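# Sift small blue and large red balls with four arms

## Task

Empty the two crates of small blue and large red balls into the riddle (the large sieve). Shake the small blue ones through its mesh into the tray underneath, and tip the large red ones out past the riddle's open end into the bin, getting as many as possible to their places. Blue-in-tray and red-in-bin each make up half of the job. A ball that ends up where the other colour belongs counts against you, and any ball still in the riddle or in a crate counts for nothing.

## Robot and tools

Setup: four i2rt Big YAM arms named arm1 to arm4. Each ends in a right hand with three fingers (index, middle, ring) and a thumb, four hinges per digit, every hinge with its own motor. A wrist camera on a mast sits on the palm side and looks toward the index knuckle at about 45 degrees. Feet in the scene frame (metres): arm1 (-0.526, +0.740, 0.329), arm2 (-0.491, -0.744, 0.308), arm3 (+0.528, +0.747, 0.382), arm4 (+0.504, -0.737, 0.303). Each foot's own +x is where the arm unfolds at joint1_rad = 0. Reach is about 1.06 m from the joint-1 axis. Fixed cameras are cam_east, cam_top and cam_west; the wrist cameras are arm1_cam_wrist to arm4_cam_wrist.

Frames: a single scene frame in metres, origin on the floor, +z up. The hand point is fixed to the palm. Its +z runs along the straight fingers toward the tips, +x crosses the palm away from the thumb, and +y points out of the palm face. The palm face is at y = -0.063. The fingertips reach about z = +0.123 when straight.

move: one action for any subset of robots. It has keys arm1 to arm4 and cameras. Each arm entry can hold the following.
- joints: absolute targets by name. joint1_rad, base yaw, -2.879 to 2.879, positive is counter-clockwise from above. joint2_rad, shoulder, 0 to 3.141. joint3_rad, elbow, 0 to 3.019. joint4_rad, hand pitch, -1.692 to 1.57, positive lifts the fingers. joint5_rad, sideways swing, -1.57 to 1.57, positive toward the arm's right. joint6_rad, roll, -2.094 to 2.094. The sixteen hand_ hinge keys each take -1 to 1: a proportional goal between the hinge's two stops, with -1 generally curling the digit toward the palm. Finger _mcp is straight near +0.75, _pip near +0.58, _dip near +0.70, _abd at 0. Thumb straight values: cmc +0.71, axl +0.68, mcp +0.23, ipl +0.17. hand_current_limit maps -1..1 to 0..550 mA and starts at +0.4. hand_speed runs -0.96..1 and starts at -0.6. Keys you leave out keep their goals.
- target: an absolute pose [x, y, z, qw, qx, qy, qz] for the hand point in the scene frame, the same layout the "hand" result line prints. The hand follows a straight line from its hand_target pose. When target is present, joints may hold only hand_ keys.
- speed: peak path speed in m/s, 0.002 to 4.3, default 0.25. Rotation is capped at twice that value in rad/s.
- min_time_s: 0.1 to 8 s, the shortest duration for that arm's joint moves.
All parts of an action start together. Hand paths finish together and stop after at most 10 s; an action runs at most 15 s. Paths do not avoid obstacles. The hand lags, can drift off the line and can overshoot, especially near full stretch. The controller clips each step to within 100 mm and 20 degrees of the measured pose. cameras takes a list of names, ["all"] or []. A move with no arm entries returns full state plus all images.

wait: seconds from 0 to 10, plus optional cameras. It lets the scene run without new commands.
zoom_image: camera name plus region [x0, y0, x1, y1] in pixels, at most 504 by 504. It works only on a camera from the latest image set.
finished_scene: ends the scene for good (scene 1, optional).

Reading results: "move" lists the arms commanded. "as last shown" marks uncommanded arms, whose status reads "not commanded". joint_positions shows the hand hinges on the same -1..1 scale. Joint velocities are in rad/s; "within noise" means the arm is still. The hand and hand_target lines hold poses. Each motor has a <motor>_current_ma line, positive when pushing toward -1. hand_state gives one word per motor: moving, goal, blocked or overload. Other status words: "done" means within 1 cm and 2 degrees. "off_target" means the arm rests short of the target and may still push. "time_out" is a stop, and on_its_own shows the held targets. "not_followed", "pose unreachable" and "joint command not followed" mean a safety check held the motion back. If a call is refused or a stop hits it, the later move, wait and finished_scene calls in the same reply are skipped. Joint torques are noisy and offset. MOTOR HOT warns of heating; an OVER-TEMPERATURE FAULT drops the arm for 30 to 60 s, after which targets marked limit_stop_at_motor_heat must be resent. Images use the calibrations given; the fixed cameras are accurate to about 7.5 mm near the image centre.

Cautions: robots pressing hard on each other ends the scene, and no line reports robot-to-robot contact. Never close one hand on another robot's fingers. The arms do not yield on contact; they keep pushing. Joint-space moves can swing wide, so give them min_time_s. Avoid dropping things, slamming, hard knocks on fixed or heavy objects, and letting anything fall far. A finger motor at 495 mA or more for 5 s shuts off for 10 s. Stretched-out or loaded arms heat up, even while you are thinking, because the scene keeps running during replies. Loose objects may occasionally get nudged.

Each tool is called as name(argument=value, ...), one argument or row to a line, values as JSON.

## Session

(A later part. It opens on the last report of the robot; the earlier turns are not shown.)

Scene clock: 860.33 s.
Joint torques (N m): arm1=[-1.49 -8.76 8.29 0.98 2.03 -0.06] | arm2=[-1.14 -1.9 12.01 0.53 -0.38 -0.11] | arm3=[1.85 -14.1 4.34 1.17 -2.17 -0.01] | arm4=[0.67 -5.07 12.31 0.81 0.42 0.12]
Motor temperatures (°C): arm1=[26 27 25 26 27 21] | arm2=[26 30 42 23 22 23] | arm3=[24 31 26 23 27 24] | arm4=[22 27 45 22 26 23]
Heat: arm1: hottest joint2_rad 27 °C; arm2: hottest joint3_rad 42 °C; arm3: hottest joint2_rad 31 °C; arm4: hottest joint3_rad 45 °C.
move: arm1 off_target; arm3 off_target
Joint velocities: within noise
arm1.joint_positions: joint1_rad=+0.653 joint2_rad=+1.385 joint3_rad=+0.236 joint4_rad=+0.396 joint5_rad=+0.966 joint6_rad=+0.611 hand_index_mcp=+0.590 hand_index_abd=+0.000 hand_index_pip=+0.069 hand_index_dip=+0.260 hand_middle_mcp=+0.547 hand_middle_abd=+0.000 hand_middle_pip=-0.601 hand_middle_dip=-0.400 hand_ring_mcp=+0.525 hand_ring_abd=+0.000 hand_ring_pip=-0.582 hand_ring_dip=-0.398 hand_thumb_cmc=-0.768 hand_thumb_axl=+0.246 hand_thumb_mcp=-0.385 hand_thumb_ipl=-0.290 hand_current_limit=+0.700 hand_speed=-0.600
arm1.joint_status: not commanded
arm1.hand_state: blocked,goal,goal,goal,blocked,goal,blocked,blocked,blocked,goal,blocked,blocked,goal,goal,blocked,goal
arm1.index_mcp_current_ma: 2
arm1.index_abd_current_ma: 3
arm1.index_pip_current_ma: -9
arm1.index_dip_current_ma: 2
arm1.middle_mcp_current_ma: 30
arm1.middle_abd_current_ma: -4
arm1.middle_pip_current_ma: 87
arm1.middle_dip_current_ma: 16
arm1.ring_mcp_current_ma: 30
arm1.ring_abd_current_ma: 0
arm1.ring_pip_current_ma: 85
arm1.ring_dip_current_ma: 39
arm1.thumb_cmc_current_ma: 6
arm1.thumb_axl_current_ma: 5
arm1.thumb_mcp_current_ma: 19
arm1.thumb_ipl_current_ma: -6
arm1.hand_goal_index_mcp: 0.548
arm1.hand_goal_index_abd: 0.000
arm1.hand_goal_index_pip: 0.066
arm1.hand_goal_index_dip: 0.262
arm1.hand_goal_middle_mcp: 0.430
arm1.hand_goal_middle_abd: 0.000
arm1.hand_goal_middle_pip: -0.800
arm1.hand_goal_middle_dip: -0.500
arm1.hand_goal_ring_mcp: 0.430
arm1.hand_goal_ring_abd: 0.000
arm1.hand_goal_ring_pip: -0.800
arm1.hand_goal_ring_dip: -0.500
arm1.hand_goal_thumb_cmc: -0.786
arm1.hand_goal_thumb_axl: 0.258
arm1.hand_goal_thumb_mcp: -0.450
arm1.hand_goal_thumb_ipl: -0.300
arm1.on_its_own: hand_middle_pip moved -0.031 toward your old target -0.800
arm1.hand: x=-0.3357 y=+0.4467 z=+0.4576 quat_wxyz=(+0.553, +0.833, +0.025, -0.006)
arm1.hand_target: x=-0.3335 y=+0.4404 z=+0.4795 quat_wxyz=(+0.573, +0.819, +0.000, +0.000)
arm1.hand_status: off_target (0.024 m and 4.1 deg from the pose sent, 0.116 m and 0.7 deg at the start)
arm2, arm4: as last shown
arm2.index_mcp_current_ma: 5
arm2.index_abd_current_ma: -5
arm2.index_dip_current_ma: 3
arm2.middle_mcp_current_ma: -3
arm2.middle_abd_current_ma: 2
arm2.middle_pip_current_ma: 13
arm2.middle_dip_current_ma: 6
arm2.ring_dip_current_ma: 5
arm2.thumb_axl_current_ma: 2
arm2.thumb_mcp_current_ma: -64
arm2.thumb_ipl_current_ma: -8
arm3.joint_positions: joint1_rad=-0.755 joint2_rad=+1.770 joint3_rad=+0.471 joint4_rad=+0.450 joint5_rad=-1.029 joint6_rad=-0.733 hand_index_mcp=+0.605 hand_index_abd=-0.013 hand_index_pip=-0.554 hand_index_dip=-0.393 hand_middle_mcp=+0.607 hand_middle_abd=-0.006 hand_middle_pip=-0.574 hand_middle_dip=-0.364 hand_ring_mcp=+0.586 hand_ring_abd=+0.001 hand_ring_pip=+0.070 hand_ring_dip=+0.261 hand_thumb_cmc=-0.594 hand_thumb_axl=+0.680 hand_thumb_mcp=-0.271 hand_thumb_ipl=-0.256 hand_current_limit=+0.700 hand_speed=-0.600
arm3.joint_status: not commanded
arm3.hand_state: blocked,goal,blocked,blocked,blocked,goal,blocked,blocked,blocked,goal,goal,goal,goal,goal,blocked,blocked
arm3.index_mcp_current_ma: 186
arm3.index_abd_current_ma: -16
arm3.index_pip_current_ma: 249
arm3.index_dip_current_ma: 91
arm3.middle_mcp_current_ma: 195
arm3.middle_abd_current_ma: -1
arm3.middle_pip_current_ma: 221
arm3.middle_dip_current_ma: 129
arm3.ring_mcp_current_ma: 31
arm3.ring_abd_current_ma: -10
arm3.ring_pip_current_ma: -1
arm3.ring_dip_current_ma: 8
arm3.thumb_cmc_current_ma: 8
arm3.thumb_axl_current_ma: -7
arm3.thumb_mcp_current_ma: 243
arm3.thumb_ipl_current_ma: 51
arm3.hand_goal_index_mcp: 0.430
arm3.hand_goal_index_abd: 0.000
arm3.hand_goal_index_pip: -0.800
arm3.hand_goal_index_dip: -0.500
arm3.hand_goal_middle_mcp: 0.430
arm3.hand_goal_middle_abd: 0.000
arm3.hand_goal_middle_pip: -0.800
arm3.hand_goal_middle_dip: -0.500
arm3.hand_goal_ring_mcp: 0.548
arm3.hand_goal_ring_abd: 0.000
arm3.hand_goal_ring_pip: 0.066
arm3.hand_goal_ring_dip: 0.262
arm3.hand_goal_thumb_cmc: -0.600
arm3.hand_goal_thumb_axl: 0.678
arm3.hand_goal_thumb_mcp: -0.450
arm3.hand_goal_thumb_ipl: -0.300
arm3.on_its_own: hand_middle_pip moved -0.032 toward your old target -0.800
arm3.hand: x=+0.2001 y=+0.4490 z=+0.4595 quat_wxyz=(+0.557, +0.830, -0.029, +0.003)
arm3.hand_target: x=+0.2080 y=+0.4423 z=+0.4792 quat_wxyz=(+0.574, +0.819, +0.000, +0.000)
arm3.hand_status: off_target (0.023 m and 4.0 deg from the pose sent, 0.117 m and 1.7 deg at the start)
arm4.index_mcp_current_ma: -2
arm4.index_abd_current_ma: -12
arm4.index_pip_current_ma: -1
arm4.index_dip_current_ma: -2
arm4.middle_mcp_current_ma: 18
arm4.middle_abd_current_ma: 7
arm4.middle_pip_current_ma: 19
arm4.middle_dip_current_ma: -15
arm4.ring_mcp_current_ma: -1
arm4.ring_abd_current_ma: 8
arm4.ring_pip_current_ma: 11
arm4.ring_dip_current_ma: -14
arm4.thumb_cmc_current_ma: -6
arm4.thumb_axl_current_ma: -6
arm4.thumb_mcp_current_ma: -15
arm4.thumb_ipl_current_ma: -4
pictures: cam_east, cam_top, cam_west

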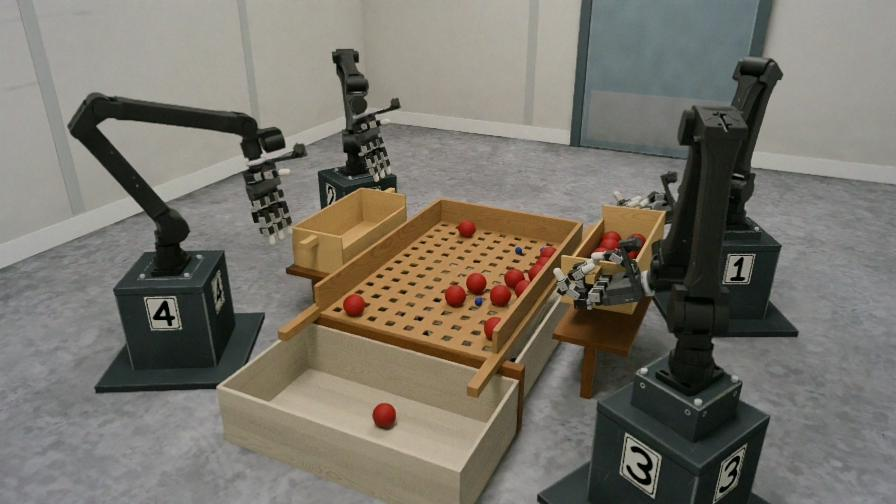

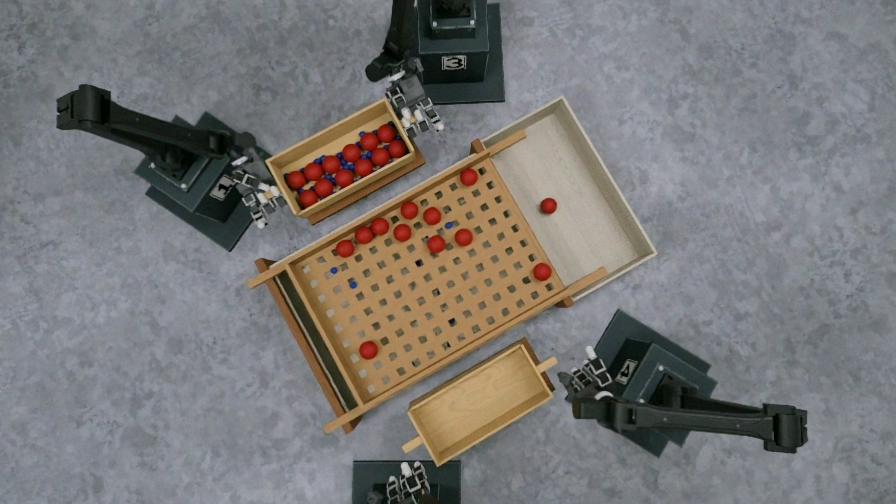

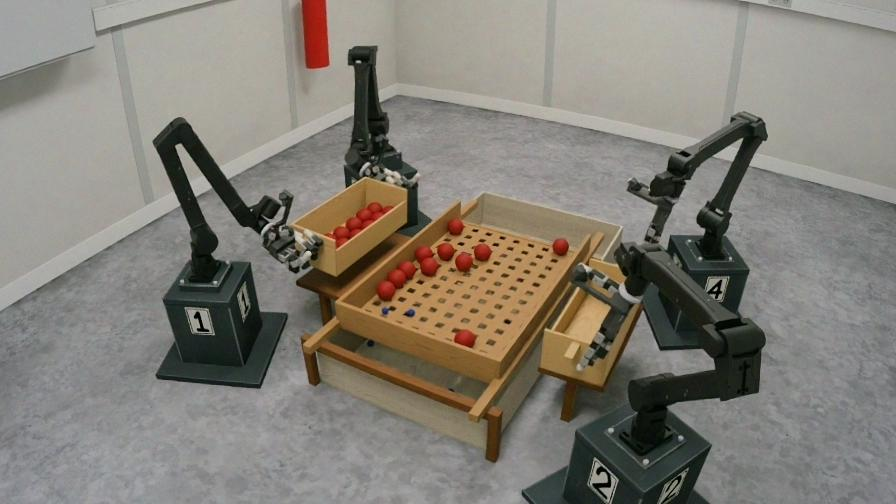

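move(
  arm1={"target": [-0.333, 0.360, 0.500, 0.5592, 0.8290, 0, 0], "speed": 0.2},
  arm3={"target": [0.206, 0.362, 0.500, 0.5592, 0.8290, 0, 0], "speed": 0.2},
  cameras=["cam_top", "cam_west", "cam_east"],
)

Scene clock: 863.60 s.
Joint torques (N m): arm1=[-2.67 -9.17 10.26 2.29 1.78 -0.14] | arm2=[-1.26 -1.96 11.97 0.54 -0.39 -0.09] | arm3=[2.73 -14.51 6.94 2.92 -2 0.21] | arm4=[1.55 -5.25 12.3 0.8 0.48 0.13]
Motor temperatures (°C): arm1=[26 27 26 26 28 21] | arm2=[26 30 42 23 22 23] | arm3=[24 31 26 23 28 24] | arm4=[22 27 45 22 26 23]
Heat: arm1: hottest joint5_rad 28 °C; arm2: hottest joint3_rad 42 °C; arm3: hottest joint2_rad 31 °C; arm4: hottest joint3_rad 45 °C.
move: arm1 off_target; arm3 off_target
Joint velocities: within noise
arm1.joint_positions: joint1_rad=+0.421 joint2_rad=+1.391 joint3_rad=+0.338 joint4_rad=+0.396 joint5_rad=+0.748 joint6_rad=+0.428 hand_index_mcp=+0.590 hand_index_abd=-0.001 hand_index_pip=+0.069 hand_index_dip=+0.260 hand_middle_mcp=+0.549 hand_middle_abd=+0.000 hand_middle_pip=-0.605 hand_middle_dip=-0.398 hand_ring_mcp=+0.521 hand_ring_abd=+0.000 hand_ring_pip=-0.579 hand_ring_dip=-0.398 hand_thumb_cmc=-0.764 hand_thumb_axl=+0.244 hand_thumb_mcp=-0.388 hand_thumb_ipl=-0.291 hand_current_limit=+0.700 hand_speed=-0.600
arm1.joint_status: not commanded
arm1.hand_state: blocked,goal,goal,goal,blocked,goal,blocked,blocked,blocked,goal,blocked,blocked,blocked,goal,blocked,goal
arm1.index_mcp_current_ma: 8
arm1.index_abd_current_ma: 15
arm1.index_pip_current_ma: -16
arm1.index_dip_current_ma: -1
arm1.middle_mcp_current_ma: 41
arm1.middle_abd_current_ma: -17
arm1.middle_pip_current_ma: 65
arm1.middle_dip_current_ma: 21
arm1.ring_mcp_current_ma: 31
arm1.ring_abd_current_ma: -13
arm1.ring_pip_current_ma: 77
arm1.ring_dip_current_ma: 44
arm1.thumb_cmc_current_ma: 16
arm1.thumb_axl_current_ma: -18
arm1.thumb_mcp_current_ma: 25
arm1.thumb_ipl_current_ma: 2
arm1.hand_goal_index_mcp: 0.548
arm1.hand_goal_index_abd: 0.000
arm1.hand_goal_index_pip: 0.066
arm1.hand_goal_index_dip: 0.262
arm1.hand_goal_middle_mcp: 0.430
arm1.hand_goal_middle_abd: 0.000
arm1.hand_goal_middle_pip: -0.800
arm1.hand_goal_middle_dip: -0.500
arm1.hand_goal_ring_mcp: 0.430
arm1.hand_goal_ring_abd: 0.000
arm1.hand_goal_ring_pip: -0.800
arm1.hand_goal_ring_dip: -0.500
arm1.hand_goal_thumb_cmc: -0.786
arm1.hand_goal_thumb_axl: 0.258
arm1.hand_goal_thumb_mcp: -0.450
arm1.hand_goal_thumb_ipl: -0.300
arm1.hand: x=-0.3314 y=+0.3764 z=+0.4674 quat_wxyz=(+0.526, +0.850, +0.033, -0.006)
arm1.hand_target: x=-0.3341 y=+0.3617 z=+0.4994 quat_wxyz=(+0.559, +0.829, -0.001, -0.001)
arm1.hand_status: off_target (0.037 m and 5.9 deg from the pose sent, 0.097 m and 3.1 deg at the start)
arm2, arm4: as last shown
arm2.index_mcp_current_ma: 4
arm2.index_abd_current_ma: -4
arm2.index_pip_current_ma: 1
arm2.index_dip_current_ma: 0
arm2.middle_mcp_current_ma: -5
arm2.middle_abd_current_ma: -4
arm2.middle_pip_current_ma: 11
arm2.middle_dip_current_ma: 3
arm2.ring_mcp_current_ma: 1
arm2.ring_abd_current_ma: 1
arm2.ring_dip_current_ma: 8
arm2.thumb_cmc_current_ma: 4
arm2.thumb_axl_current_ma: 4
arm2.thumb_mcp_current_ma: -67
arm2.thumb_ipl_current_ma: -9
arm3.joint_positions: joint1_rad=-0.558 joint2_rad=+1.739 joint3_rad=+0.534 joint4_rad=+0.455 joint5_rad=-0.855 joint6_rad=-0.554 hand_index_mcp=+0.604 hand_index_abd=-0.013 hand_index_pip=-0.554 hand_index_dip=-0.393 hand_middle_mcp=+0.627 hand_middle_abd=-0.014 hand_middle_pip=-0.580 hand_middle_dip=-0.363 hand_ring_mcp=+0.586 hand_ring_abd=+0.001 hand_ring_pip=+0.070 hand_ring_dip=+0.261 hand_thumb_cmc=-0.595 hand_thumb_axl=+0.680 hand_thumb_mcp=-0.272 hand_thumb_ipl=-0.255 hand_current_limit=+0.700 hand_speed=-0.600
arm3.joint_status: not commanded
arm3.hand_state: blocked,goal,blocked,blocked,blocked,goal,blocked,blocked,blocked,goal,goal,goal,goal,goal,blocked,blocked
arm3.index_mcp_current_ma: 182
arm3.index_abd_current_ma: -10
arm3.index_pip_current_ma: 250
arm3.index_dip_current_ma: 100
arm3.middle_mcp_current_ma: 215
arm3.middle_abd_current_ma: 4
arm3.middle_pip_current_ma: 211
arm3.middle_dip_current_ma: 128
arm3.ring_mcp_current_ma: 38
arm3.ring_abd_current_ma: -8
arm3.ring_pip_current_ma: 1
arm3.ring_dip_current_ma: 8
arm3.thumb_cmc_current_ma: 6
arm3.thumb_axl_current_ma: 1
arm3.thumb_mcp_current_ma: 243
arm3.thumb_ipl_current_ma: 64
arm3.hand_goal_index_mcp: 0.430
arm3.hand_goal_index_abd: 0.000
arm3.hand_goal_index_pip: -0.800
arm3.hand_goal_index_dip: -0.500
arm3.hand_goal_middle_mcp: 0.430
arm3.hand_goal_middle_abd: 0.000
arm3.hand_goal_middle_pip: -0.800
arm3.hand_goal_middle_dip: -0.500
arm3.hand_goal_ring_mcp: 0.548
arm3.hand_goal_ring_abd: 0.000
arm3.hand_goal_ring_pip: 0.066
arm3.hand_goal_ring_dip: 0.262
arm3.hand_goal_thumb_cmc: -0.600
arm3.hand_goal_thumb_axl: 0.678
arm3.hand_goal_thumb_mcp: -0.450
arm3.hand_goal_thumb_ipl: -0.300
arm3.hand: x=+0.2025 y=+0.3783 z=+0.4674 quat_wxyz=(+0.529, +0.848, -0.035, +0.010)
arm3.hand_target: x=+0.2070 y=+0.3631 z=+0.4992 quat_wxyz=(+0.559, +0.829, +0.001, +0.001)
arm3.hand_status: off_target (0.037 m and 5.8 deg from the pose sent, 0.096 m and 3.4 deg at the start)
arm4.index_mcp_current_ma: -15
arm4.index_abd_current_ma: 7
arm4.index_pip_current_ma: 9
arm4.index_dip_current_ma: -1
arm4.middle_abd_current_ma: -6
arm4.middle_pip_current_ma: -7
arm4.middle_dip_current_ma: 3
arm4.ring_mcp_current_ma: -8
arm4.ring_abd_current_ma: 3
arm4.ring_pip_current_ma: 8
arm4.ring_dip_current_ma: 4
arm4.thumb_cmc_current_ma: 7
arm4.thumb_axl_current_ma: 1
arm4.thumb_mcp_current_ma: 5
arm4.thumb_ipl_current_ma: -8
pictures: cam_east, cam_top, cam_west

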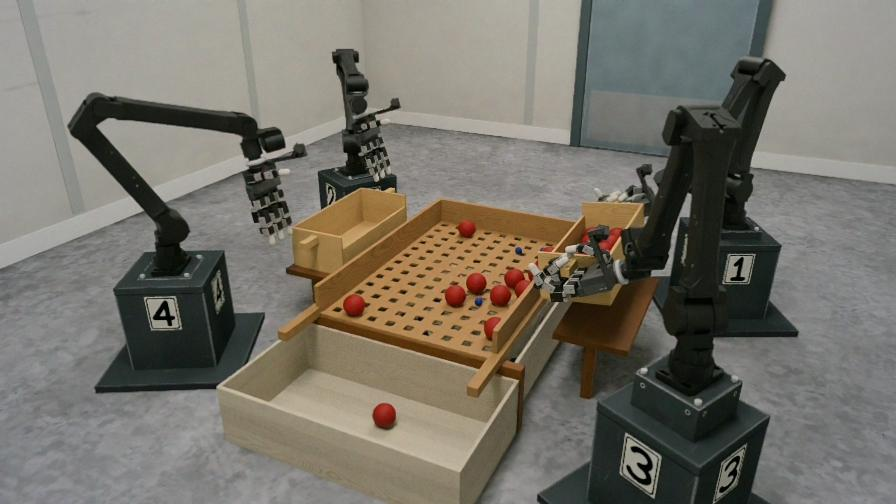

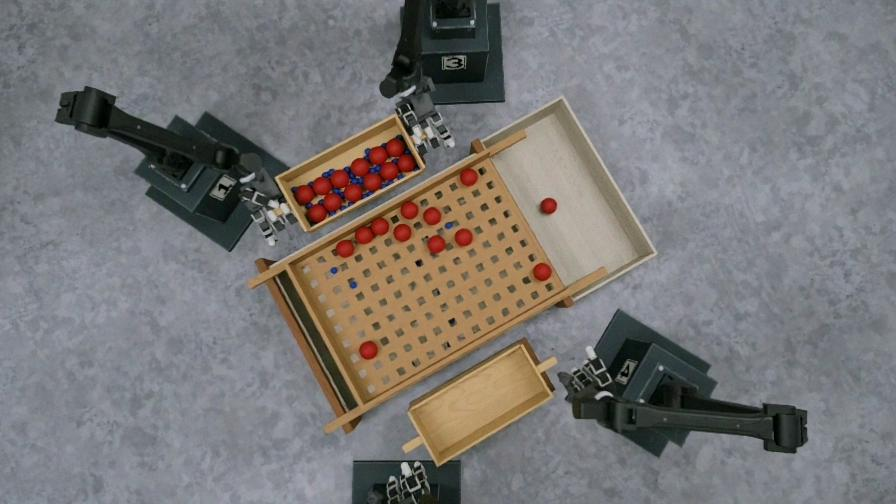

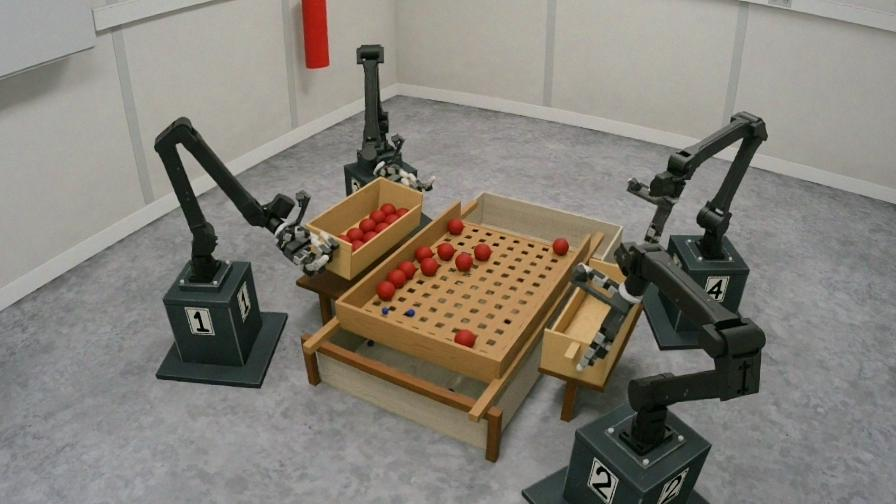

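move(
  arm1={"target": [-0.333, 0.245, 0.490, 0.3827, 0.9239, 0, 0], "speed": 0.25},
  arm3={"target": [0.206, 0.247, 0.490, 0.3827, 0.9239, 0, 0], "speed": 0.25},
  cameras=["cam_top", "cam_west", "cam_east"],
)

Scene clock: 867.73 s.
Joint torques (N m): arm1=[-3.72 -10.4 15.76 1.39 1.32 0.16] | arm2=[-1.08 -1.96 12.08 0.55 -0.39 -0.12] | arm3=[5.19 -14.62 13.23 1.36 -1.56 0.04] | arm4=[0.73 -4.78 12.33 0.7 0.43 0.13]
Motor temperatures (°C): arm1=[26 27 27 26 28 21] | arm2=[26 30 43 23 22 23] | arm3=[24 32 27 23 28 24] | arm4=[22 27 45 22 26 23]
Heat: arm1: hottest joint5_rad 28 °C; arm2: hottest joint3_rad 43 °C; arm3: hottest joint2_rad 32 °C; arm4: hottest joint3_rad 45 °C.
move: arm1 off_target; arm3 off_target
Joint velocities: within noise
arm1.joint_positions: joint1_rad=+0.183 joint2_rad=+1.413 joint3_rad=+0.665 joint4_rad=-0.242 joint5_rad=+0.396 joint6_rad=+0.442 hand_index_mcp=+0.590 hand_index_abd=-0.005 hand_index_pip=+0.069 hand_index_dip=+0.260 hand_middle_mcp=+0.549 hand_middle_abd=+0.000 hand_middle_pip=-0.604 hand_middle_dip=-0.383 hand_ring_mcp=+0.482 hand_ring_abd=+0.003 hand_ring_pip=-0.583 hand_ring_dip=-0.397 hand_thumb_cmc=-0.736 hand_thumb_axl=+0.226 hand_thumb_mcp=-0.388 hand_thumb_ipl=-0.307 hand_current_limit=+0.700 hand_speed=-0.600
arm1.joint_status: not commanded
arm1.hand_state: blocked,goal,goal,goal,blocked,goal,blocked,blocked,blocked,goal,blocked,blocked,blocked,blocked,blocked,goal
arm1.index_mcp_current_ma: -9
arm1.index_abd_current_ma: 2
arm1.index_pip_current_ma: -6
arm1.index_dip_current_ma: -4
arm1.middle_mcp_current_ma: 35
arm1.middle_abd_current_ma: -2
arm1.middle_pip_current_ma: 74
arm1.middle_dip_current_ma: 35
arm1.ring_mcp_current_ma: 11
arm1.ring_abd_current_ma: -8
arm1.ring_pip_current_ma: 86
arm1.ring_dip_current_ma: 37
arm1.thumb_cmc_current_ma: 22
arm1.thumb_axl_current_ma: -12
arm1.thumb_mcp_current_ma: 24
arm1.thumb_ipl_current_ma: -4
arm1.hand_goal_index_mcp: 0.548
arm1.hand_goal_index_abd: 0.000
arm1.hand_goal_index_pip: 0.066
arm1.hand_goal_index_dip: 0.262
arm1.hand_goal_middle_mcp: 0.430
arm1.hand_goal_middle_abd: 0.000
arm1.hand_goal_middle_pip: -0.800
arm1.hand_goal_middle_dip: -0.500
arm1.hand_goal_ring_mcp: 0.430
arm1.hand_goal_ring_abd: 0.000
arm1.hand_goal_ring_pip: -0.800
arm1.hand_goal_ring_dip: -0.500
arm1.hand_goal_thumb_cmc: -0.786
arm1.hand_goal_thumb_axl: 0.258
arm1.hand_goal_thumb_mcp: -0.450
arm1.hand_goal_thumb_ipl: -0.300
arm1.on_its_own: hand_ring_mcp moved -0.039 toward your old target +0.430
arm1.hand: x=-0.3296 y=+0.2842 z=+0.4451 quat_wxyz=(+0.339, +0.940, +0.041, -0.013)
arm1.hand_target: x=-0.3353 y=+0.2500 z=+0.4912 quat_wxyz=(+0.383, +0.924, +0.000, +0.000)
arm1.hand_status: off_target (0.060 m and 7.3 deg from the pose sent, 0.133 m and 18.9 deg at the start)
arm2, arm4: as last shown
arm2.index_mcp_current_ma: -1
arm2.index_abd_current_ma: -8
arm2.index_pip_current_ma: 2
arm2.index_dip_current_ma: 9
arm2.middle_mcp_current_ma: 0
arm2.middle_abd_current_ma: -1
arm2.middle_pip_current_ma: 8
arm2.middle_dip_current_ma: 6
arm2.ring_mcp_current_ma: 4
arm2.ring_abd_current_ma: 7
arm2.ring_pip_current_ma: 6
arm2.ring_dip_current_ma: 0
arm2.thumb_cmc_current_ma: 0
arm2.thumb_axl_current_ma: 10
arm2.thumb_mcp_current_ma: -66
arm2.thumb_ipl_current_ma: -6
arm3.joint_positions: joint1_rad=-0.341 joint2_rad=+1.666 joint3_rad=+0.786 joint4_rad=-0.158 joint5_rad=-0.477 joint6_rad=-0.585 hand_index_mcp=+0.591 hand_index_abd=-0.013 hand_index_pip=-0.553 hand_index_dip=-0.386 hand_middle_mcp=+0.629 hand_middle_abd=-0.023 hand_middle_pip=-0.583 hand_middle_dip=-0.364 hand_ring_mcp=+0.586 hand_ring_abd=+0.001 hand_ring_pip=+0.070 hand_ring_dip=+0.261 hand_thumb_cmc=-0.606 hand_thumb_axl=+0.672 hand_thumb_mcp=-0.278 hand_thumb_ipl=-0.251 hand_current_limit=+0.700 hand_speed=-0.600
arm3.joint_status: not commanded
arm3.hand_state: blocked,goal,blocked,blocked,blocked,blocked,blocked,blocked,blocked,goal,goal,goal,goal,goal,blocked,blocked
arm3.index_mcp_current_ma: 171
arm3.index_abd_current_ma: -14
arm3.index_pip_current_ma: 250
arm3.index_dip_current_ma: 102
arm3.middle_mcp_current_ma: 222
arm3.middle_abd_current_ma: -1
arm3.middle_pip_current_ma: 206
arm3.middle_dip_current_ma: 121
arm3.ring_mcp_current_ma: 38
arm3.ring_abd_current_ma: -9
arm3.ring_pip_current_ma: 1
arm3.ring_dip_current_ma: 7
arm3.thumb_cmc_current_ma: -2
arm3.thumb_axl_current_ma: -11
arm3.thumb_mcp_current_ma: 237
arm3.thumb_ipl_current_ma: 67
arm3.hand_goal_index_mcp: 0.430
arm3.hand_goal_index_abd: 0.000
arm3.hand_goal_index_pip: -0.800
arm3.hand_goal_index_dip: -0.500
arm3.hand_goal_middle_mcp: 0.430
arm3.hand_goal_middle_abd: 0.000
arm3.hand_goal_middle_pip: -0.800
arm3.hand_goal_middle_dip: -0.500
arm3.hand_goal_ring_mcp: 0.548
arm3.hand_goal_ring_abd: 0.000
arm3.hand_goal_ring_pip: 0.066
arm3.hand_goal_ring_dip: 0.262
arm3.hand_goal_thumb_cmc: -0.600
arm3.hand_goal_thumb_axl: 0.678
arm3.hand_goal_thumb_mcp: -0.450
arm3.hand_goal_thumb_ipl: -0.300
arm3.hand: x=+0.2016 y=+0.2924 z=+0.4494 quat_wxyz=(+0.347, +0.937, -0.043, +0.011)
arm3.hand_target: x=+0.2093 y=+0.2513 z=+0.4913 quat_wxyz=(+0.383, +0.924, +0.000, +0.001)
arm3.hand_status: off_target (0.061 m and 6.7 deg from the pose sent, 0.133 m and 19.4 deg at the start)
arm4.index_mcp_current_ma: -6
arm4.index_abd_current_ma: 4
arm4.index_pip_current_ma: 0
arm4.index_dip_current_ma: 1
arm4.middle_mcp_current_ma: 3
arm4.middle_abd_current_ma: 1
arm4.middle_pip_current_ma: 8
arm4.middle_dip_current_ma: -7
arm4.ring_mcp_current_ma: -23
arm4.ring_abd_current_ma: -7
arm4.ring_pip_current_ma: 9
arm4.ring_dip_current_ma: 0
arm4.thumb_cmc_current_ma: -5
arm4.thumb_axl_current_ma: -5
arm4.thumb_mcp_current_ma: -16
arm4.thumb_ipl_current_ma: -13
pictures: cam_east, cam_top, cam_west

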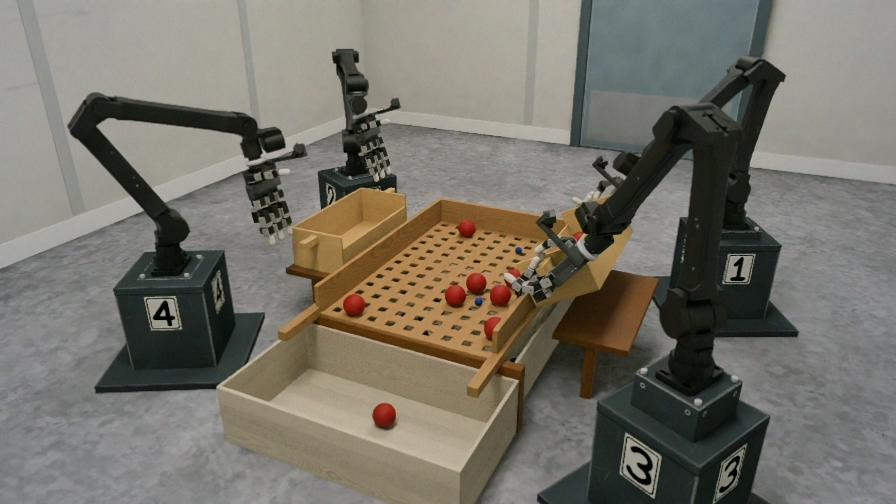

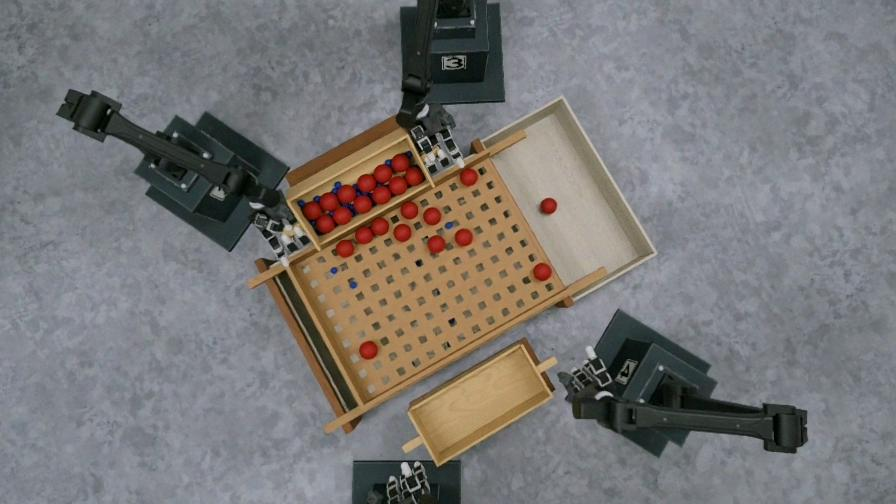

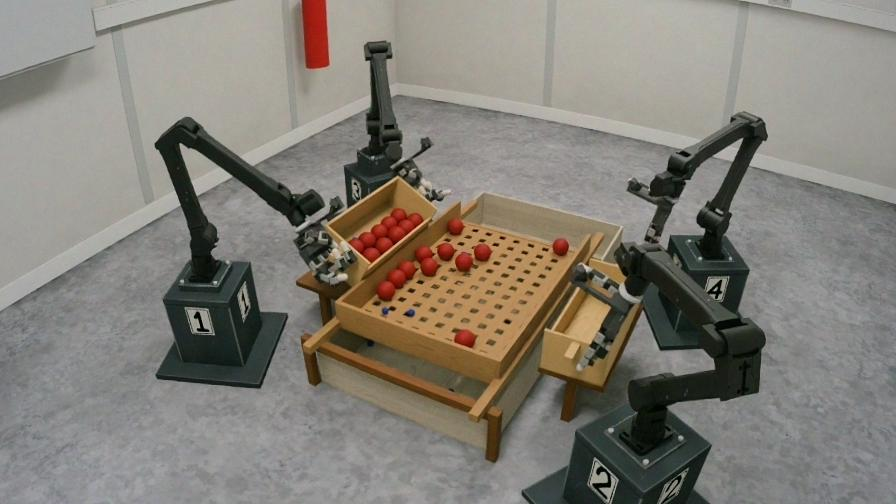

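move(
  arm1={"target": [-0.333, 0.168, 0.475, 0.1736, 0.9848, 0, 0], "speed": 0.25},
  arm3={"target": [0.206, 0.168, 0.475, 0.1736, 0.9848, 0, 0], "speed": 0.25},
  cameras=["cam_top", "cam_west", "cam_east"],
)

Scene clock: 871.80 s.
Joint torques (N m): arm1=[-2.67 -14.04 15.88 0.72 0.67 0.09] | arm2=[-1.14 -1.67 12.07 0.54 -0.41 -0.1] | arm3=[3.19 -16.97 14.79 0.54 -1.14 -0.06] | arm4=[1.32 -5.13 12.33 0.94 0.41 0.15]
Motor temperatures (°C): arm1=[26 27 28 26 28 21] | arm2=[26 30 43 23 22 23] | arm3=[24 32 29 23 29 24] | arm4=[22 27 46 22 26 23]
Heat: arm1: hottest joint3_rad 28 °C; arm2: hottest joint3_rad 43 °C; arm3: hottest joint2_rad 32 °C; arm4: hottest joint3_rad 46 °C.
move: arm1 off_target; arm3 off_target
Joint velocities: within noise
arm1.joint_positions: joint1_rad=+0.026 joint2_rad=+1.626 joint3_rad=+1.130 joint4_rad=-0.854 joint5_rad=+0.145 joint6_rad=+0.432 hand_index_mcp=+0.589 hand_index_abd=-0.006 hand_index_pip=+0.069 hand_index_dip=+0.260 hand_middle_mcp=+0.552 hand_middle_abd=-0.005 hand_middle_pip=-0.604 hand_middle_dip=-0.424 hand_ring_mcp=+0.542 hand_ring_abd=+0.007 hand_ring_pip=-0.643 hand_ring_dip=-0.397 hand_thumb_cmc=-0.733 hand_thumb_axl=+0.229 hand_thumb_mcp=-0.389 hand_thumb_ipl=-0.293 hand_current_limit=+0.700 hand_speed=-0.600
arm1.joint_status: not commanded
arm1.hand_state: blocked,goal,goal,goal,blocked,goal,blocked,blocked,blocked,goal,blocked,blocked,blocked,blocked,blocked,goal
arm1.index_mcp_current_ma: 6
arm1.index_abd_current_ma: 11
arm1.index_pip_current_ma: -14
arm1.index_dip_current_ma: 2
arm1.middle_mcp_current_ma: 21
arm1.middle_abd_current_ma: -12
arm1.middle_pip_current_ma: 69
arm1.middle_dip_current_ma: 20
arm1.ring_mcp_current_ma: 29
arm1.ring_abd_current_ma: 0
arm1.ring_pip_current_ma: 64
arm1.ring_dip_current_ma: 27
arm1.thumb_cmc_current_ma: 28
arm1.thumb_axl_current_ma: -5
arm1.thumb_mcp_current_ma: 34
arm1.thumb_ipl_current_ma: 9
arm1.hand_goal_index_mcp: 0.548
arm1.hand_goal_index_abd: 0.000
arm1.hand_goal_index_pip: 0.066
arm1.hand_goal_index_dip: 0.262
arm1.hand_goal_middle_mcp: 0.430
arm1.hand_goal_middle_abd: 0.000
arm1.hand_goal_middle_pip: -0.800
arm1.hand_goal_middle_dip: -0.500
arm1.hand_goal_ring_mcp: 0.430
arm1.hand_goal_ring_abd: 0.000
arm1.hand_goal_ring_pip: -0.800
arm1.hand_goal_ring_dip: -0.500
arm1.hand_goal_thumb_cmc: -0.786
arm1.hand_goal_thumb_axl: 0.258
arm1.hand_goal_thumb_mcp: -0.450
arm1.hand_goal_thumb_ipl: -0.300
arm1.on_its_own: hand_middle_dip moved -0.041 toward your old target -0.500; hand_ring_pip moved -0.060 toward your old target -0.800
arm1.hand: x=-0.3305 y=+0.2045 z=+0.4365 quat_wxyz=(+0.131, +0.991, +0.022, -0.013)
arm1.hand_target: x=-0.3346 y=+0.1716 z=+0.4762 quat_wxyz=(+0.174, +0.985, +0.000, +0.000)
arm1.hand_status: off_target (0.053 m and 5.7 deg from the pose sent, 0.120 m and 20.2 deg at the start)
arm2, arm4: as last shown
arm2.index_abd_current_ma: -3
arm2.index_pip_current_ma: -5
arm2.index_dip_current_ma: 11
arm2.middle_mcp_current_ma: 4
arm2.middle_abd_current_ma: 4
arm2.middle_pip_current_ma: 14
arm2.ring_mcp_current_ma: 1
arm2.ring_abd_current_ma: 5
arm2.ring_pip_current_ma: 7
arm2.ring_dip_current_ma: 6
arm2.thumb_cmc_current_ma: 9
arm2.thumb_axl_current_ma: 4
arm2.thumb_mcp_current_ma: -63
arm2.thumb_ipl_current_ma: -8
arm3.joint_positions: joint1_rad=-0.158 joint2_rad=+1.800 joint3_rad=+1.214 joint4_rad=-0.769 joint5_rad=-0.167 joint6_rad=-0.551 hand_index_mcp=+0.577 hand_index_abd=-0.015 hand_index_pip=-0.625 hand_index_dip=-0.408 hand_middle_mcp=+0.591 hand_middle_abd=-0.017 hand_middle_pip=-0.611 hand_middle_dip=-0.396 hand_ring_mcp=+0.586 hand_ring_abd=+0.001 hand_ring_pip=+0.070 hand_ring_dip=+0.261 hand_thumb_cmc=-0.602 hand_thumb_axl=+0.647 hand_thumb_mcp=-0.326 hand_thumb_ipl=-0.251 hand_current_limit=+0.700 hand_speed=-0.600
arm3.joint_status: not commanded
arm3.hand_state: blocked,goal,blocked,blocked,blocked,goal,blocked,blocked,blocked,goal,goal,goal,goal,blocked,blocked,blocked
arm3.index_mcp_current_ma: 153
arm3.index_abd_current_ma: -6
arm3.index_pip_current_ma: 168
arm3.index_dip_current_ma: 77
arm3.middle_mcp_current_ma: 183
arm3.middle_abd_current_ma: -3
arm3.middle_pip_current_ma: 177
arm3.middle_dip_current_ma: 90
arm3.ring_mcp_current_ma: 36
arm3.ring_abd_current_ma: -7
arm3.ring_pip_current_ma: -4
arm3.ring_dip_current_ma: 4
arm3.thumb_cmc_current_ma: 9
arm3.thumb_axl_current_ma: -33
arm3.thumb_mcp_current_ma: 168
arm3.thumb_ipl_current_ma: 68
arm3.hand_goal_index_mcp: 0.430
arm3.hand_goal_index_abd: 0.000
arm3.hand_goal_index_pip: -0.800
arm3.hand_goal_index_dip: -0.500
arm3.hand_goal_middle_mcp: 0.430
arm3.hand_goal_middle_abd: 0.000
arm3.hand_goal_middle_pip: -0.800
arm3.hand_goal_middle_dip: -0.500
arm3.hand_goal_ring_mcp: 0.548
arm3.hand_goal_ring_abd: 0.000
arm3.hand_goal_ring_pip: 0.066
arm3.hand_goal_ring_dip: 0.262
arm3.hand_goal_thumb_cmc: -0.600
arm3.hand_goal_thumb_axl: 0.678
arm3.hand_goal_thumb_mcp: -0.450
arm3.hand_goal_thumb_ipl: -0.300
arm3.on_its_own: hand_index_pip moved -0.072 toward your old target -0.800; hand_index_dip moved -0.022 toward your old target -0.500; hand_middle_mcp moved -0.038 toward your old target +0.430; hand_middle_pip moved -0.029 toward your old target -0.800; hand_middle_dip moved -0.032 toward your old target -0.500; hand_thumb_mcp moved -0.048 toward your old target -0.450
arm3.hand: x=+0.2039 y=+0.2089 z=+0.4419 quat_wxyz=(+0.140, +0.990, -0.029, +0.010)
arm3.hand_target: x=+0.2082 y=+0.1714 z=+0.4763 quat_wxyz=(+0.174, +0.985, +0.000, +0.000)
arm3.hand_status: off_target (0.053 m and 5.2 deg from the pose sent, 0.127 m and 21.2 deg at the start)
arm4.index_mcp_current_ma: 4
arm4.index_abd_current_ma: 5
arm4.index_pip_current_ma: 4
arm4.index_dip_current_ma: 3
arm4.middle_mcp_current_ma: 0
arm4.middle_abd_current_ma: -11
arm4.middle_pip_current_ma: 7
arm4.middle_dip_current_ma: -8
arm4.ring_mcp_current_ma: 2
arm4.ring_abd_current_ma: -5
arm4.ring_pip_current_ma: 19
arm4.ring_dip_current_ma: 11
arm4.thumb_cmc_current_ma: 1
arm4.thumb_axl_current_ma: -19
arm4.thumb_mcp_current_ma: -9
arm4.thumb_ipl_current_ma: 7
pictures: cam_east, cam_top, cam_west

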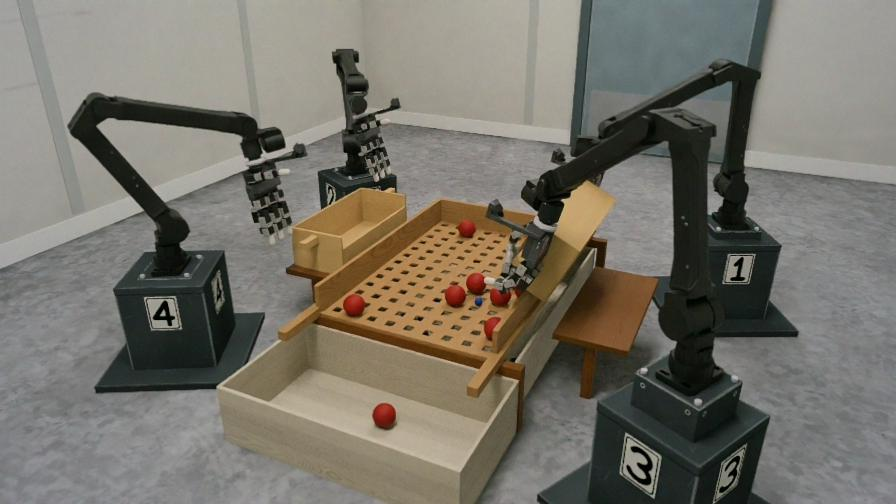

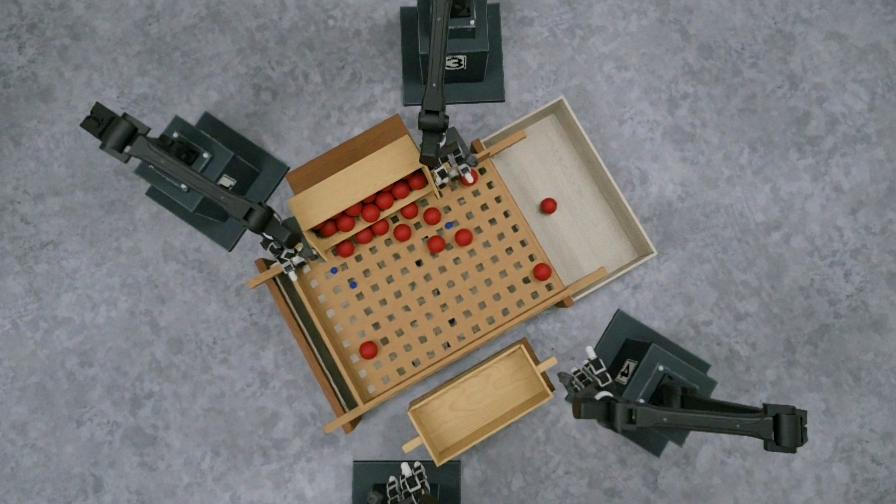

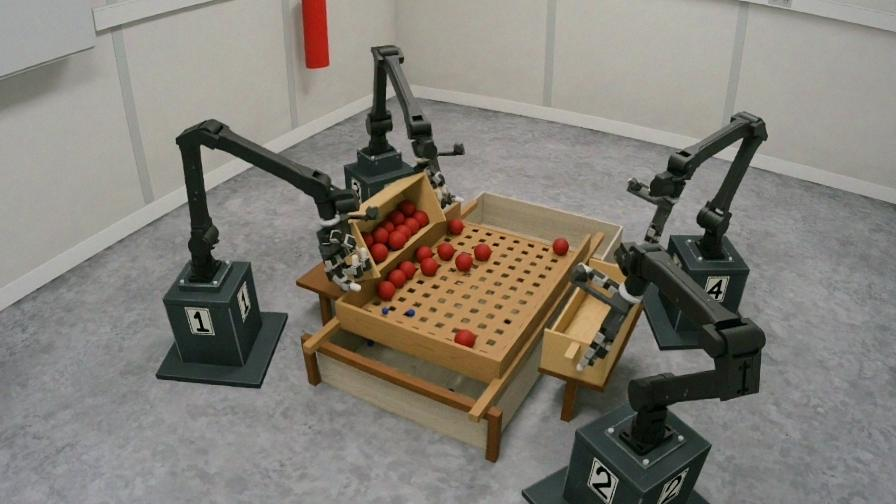

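move(
  arm1={"target": [-0.333, 0.130, 0.455, 0.0436, 0.9990, 0, 0], "speed": 0.15},
  arm3={"target": [0.206, 0.130, 0.455, 0.0436, 0.9990, 0, 0], "speed": 0.15},
  cameras=["cam_top", "cam_west", "cam_east"],
)

Scene clock: 875.77 s.
Joint torques (N m): arm1=[-2.2 -16.91 15.9 0.25 0.28 0.14] | arm2=[-1.03 -1.61 12.03 0.47 -0.41 -0.11] | arm3=[2.02 -19.78 14.84 0.01 -1.12 -0.24] | arm4=[1.03 -5.01 12.44 0.9 0.41 0.13]
Motor temperatures (°C): arm1=[26 27 30 26 28 21] | arm2=[26 29 43 23 22 23] | arm3=[24 32 31 23 28 24] | arm4=[22 27 46 22 26 23]
Heat: arm1: hottest joint3_rad 30 °C; arm2: hottest joint3_rad 43 °C; arm3: hottest joint2_rad 32 °C; arm4: hottest joint3_rad 46 °C.
move: arm1 off_target; arm3 off_target
Joint velocities: within noise
arm1.joint_positions: joint1_rad=-0.044 joint2_rad=+1.828 joint3_rad=+1.439 joint4_rad=-1.198 joint5_rad=+0.031 joint6_rad=+0.388 hand_index_mcp=+0.581 hand_index_abd=-0.006 hand_index_pip=+0.069 hand_index_dip=+0.260 hand_middle_mcp=+0.549 hand_middle_abd=-0.005 hand_middle_pip=-0.613 hand_middle_dip=-0.421 hand_ring_mcp=+0.547 hand_ring_abd=+0.002 hand_ring_pip=-0.653 hand_ring_dip=-0.397 hand_thumb_cmc=-0.733 hand_thumb_axl=+0.228 hand_thumb_mcp=-0.391 hand_thumb_ipl=-0.294 hand_current_limit=+0.700 hand_speed=-0.600
arm1.joint_status: not commanded
arm1.hand_state: blocked,goal,goal,goal,blocked,goal,blocked,blocked,blocked,goal,blocked,blocked,blocked,blocked,blocked,goal
arm1.index_mcp_current_ma: 10
arm1.index_abd_current_ma: -3
arm1.index_pip_current_ma: -8
arm1.index_dip_current_ma: 5
arm1.middle_mcp_current_ma: 34
arm1.middle_abd_current_ma: -20
arm1.middle_pip_current_ma: 56
arm1.middle_dip_current_ma: 21
arm1.ring_mcp_current_ma: 29
arm1.ring_abd_current_ma: -7
arm1.ring_pip_current_ma: 57
arm1.ring_dip_current_ma: 38
arm1.thumb_cmc_current_ma: 6
arm1.thumb_axl_current_ma: 1
arm1.thumb_mcp_current_ma: 23
arm1.thumb_ipl_current_ma: 4
arm1.hand_goal_index_mcp: 0.548
arm1.hand_goal_index_abd: 0.000
arm1.hand_goal_index_pip: 0.066
arm1.hand_goal_index_dip: 0.262
arm1.hand_goal_middle_mcp: 0.430
arm1.hand_goal_middle_abd: 0.000
arm1.hand_goal_middle_pip: -0.800
arm1.hand_goal_middle_dip: -0.500
arm1.hand_goal_ring_mcp: 0.430
arm1.hand_goal_ring_abd: 0.000
arm1.hand_goal_ring_pip: -0.800
arm1.hand_goal_ring_dip: -0.500
arm1.hand_goal_thumb_cmc: -0.786
arm1.hand_goal_thumb_axl: 0.258
arm1.hand_goal_thumb_mcp: -0.450
arm1.hand_goal_thumb_ipl: -0.300
arm1.hand: x=-0.3322 y=+0.1659 z=+0.4182 quat_wxyz=(+0.000, +1.000, +0.018, -0.015)
arm1.hand_target: x=-0.3344 y=+0.1333 z=+0.4562 quat_wxyz=(+0.044, +0.999, +0.000, +0.000)
arm1.hand_status: off_target (0.051 m and 5.7 deg from the pose sent, 0.077 m and 10.5 deg at the start)
arm2, arm4: as last shown
arm2.index_mcp_current_ma: 2
arm2.index_abd_current_ma: -12
arm2.index_pip_current_ma: -4
arm2.index_dip_current_ma: 0
arm2.middle_mcp_current_ma: 0
arm2.middle_abd_current_ma: -3
arm2.middle_pip_current_ma: 12
arm2.middle_dip_current_ma: 9
arm2.ring_mcp_current_ma: 3
arm2.ring_abd_current_ma: 6
arm2.ring_pip_current_ma: 3
arm2.ring_dip_current_ma: 0
arm2.thumb_cmc_current_ma: 3
arm2.thumb_mcp_current_ma: -67
arm3.joint_positions: joint1_rad=-0.073 joint2_rad=+1.977 joint3_rad=+1.527 joint4_rad=-1.118 joint5_rad=-0.012 joint6_rad=-0.483 hand_index_mcp=+0.572 hand_index_abd=-0.019 hand_index_pip=-0.631 hand_index_dip=-0.408 hand_middle_mcp=+0.577 hand_middle_abd=-0.018 hand_middle_pip=-0.621 hand_middle_dip=-0.395 hand_ring_mcp=+0.580 hand_ring_abd=+0.001 hand_ring_pip=+0.070 hand_ring_dip=+0.261 hand_thumb_cmc=-0.604 hand_thumb_axl=+0.642 hand_thumb_mcp=-0.336 hand_thumb_ipl=-0.251 hand_current_limit=+0.700 hand_speed=-0.600
arm3.joint_status: not commanded
arm3.hand_state: blocked,goal,blocked,blocked,blocked,goal,blocked,blocked,blocked,goal,goal,goal,goal,blocked,blocked,blocked
arm3.index_mcp_current_ma: 150
arm3.index_abd_current_ma: -12
arm3.index_pip_current_ma: 166
arm3.index_dip_current_ma: 82
arm3.middle_mcp_current_ma: 164
arm3.middle_abd_current_ma: -6
arm3.middle_pip_current_ma: 168
arm3.middle_dip_current_ma: 94
arm3.ring_mcp_current_ma: 27
arm3.ring_abd_current_ma: -5
arm3.ring_pip_current_ma: -3
arm3.ring_dip_current_ma: 8
arm3.thumb_cmc_current_ma: 2
arm3.thumb_axl_current_ma: -42
arm3.thumb_mcp_current_ma: 155
arm3.thumb_ipl_current_ma: 65
arm3.hand_goal_index_mcp: 0.430
arm3.hand_goal_index_abd: 0.000
arm3.hand_goal_index_pip: -0.800
arm3.hand_goal_index_dip: -0.500
arm3.hand_goal_middle_mcp: 0.430
arm3.hand_goal_middle_abd: 0.000
arm3.hand_goal_middle_pip: -0.800
arm3.hand_goal_middle_dip: -0.500
arm3.hand_goal_ring_mcp: 0.548
arm3.hand_goal_ring_abd: 0.000
arm3.hand_goal_ring_pip: 0.066
arm3.hand_goal_ring_dip: 0.262
arm3.hand_goal_thumb_cmc: -0.600
arm3.hand_goal_thumb_axl: 0.678
arm3.hand_goal_thumb_mcp: -0.450
arm3.hand_goal_thumb_ipl: -0.300
arm3.hand: x=+0.2036 y=+0.1669 z=+0.4254 quat_wxyz=(+0.009, +1.000, -0.029, +0.005)
arm3.hand_target: x=+0.2077 y=+0.1327 z=+0.4561 quat_wxyz=(+0.044, +0.999, +0.000, -0.001)
arm3.hand_status: off_target (0.047 m and 5.2 deg from the pose sent, 0.080 m and 11.6 deg at the start)
arm4.index_mcp_current_ma: -23
arm4.index_abd_current_ma: 1
arm4.index_pip_current_ma: 18
arm4.index_dip_current_ma: 7
arm4.middle_mcp_current_ma: 13
arm4.middle_abd_current_ma: -2
arm4.middle_pip_current_ma: -13
arm4.middle_dip_current_ma: -6
arm4.ring_mcp_current_ma: 4
arm4.ring_abd_current_ma: 9
arm4.ring_pip_current_ma: 18
arm4.ring_dip_current_ma: 3
arm4.thumb_cmc_current_ma: -4
arm4.thumb_axl_current_ma: -3
arm4.thumb_mcp_current_ma: -6
arm4.thumb_ipl_current_ma: -10
pictures: cam_east, cam_top, cam_west

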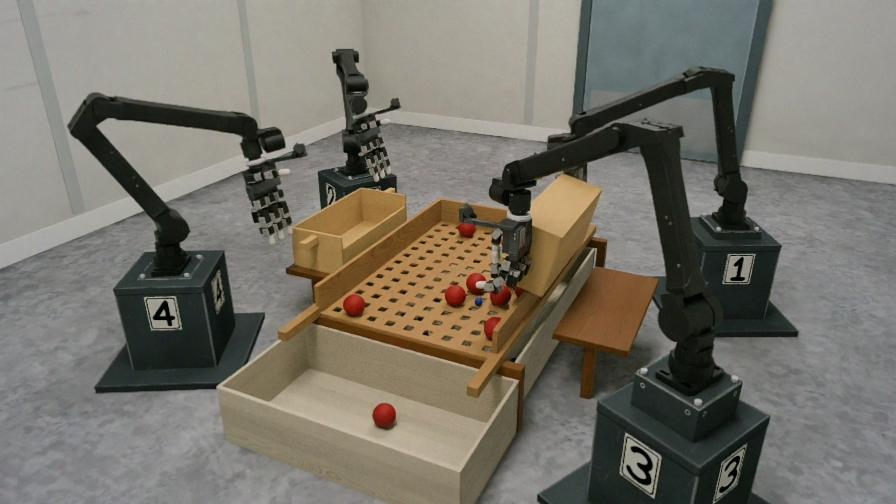

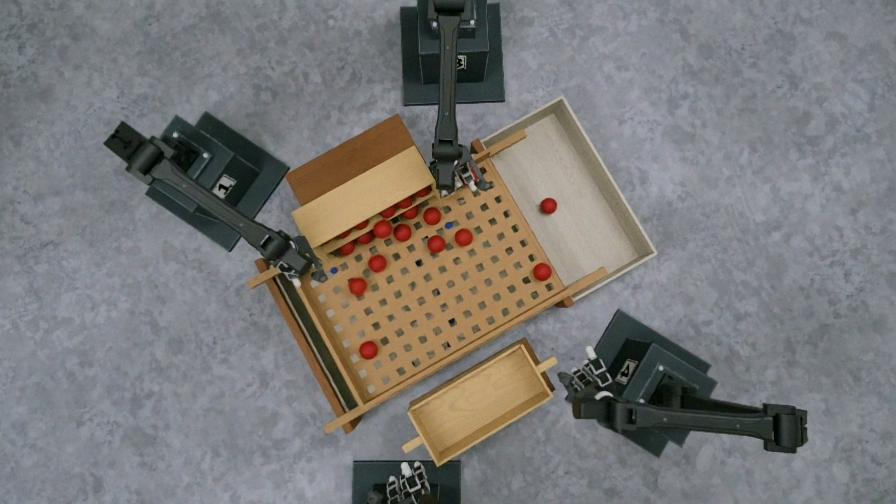

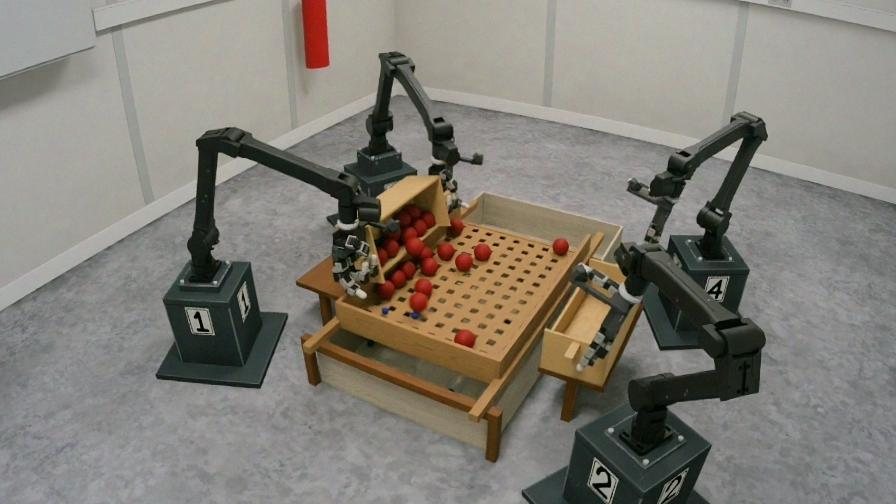

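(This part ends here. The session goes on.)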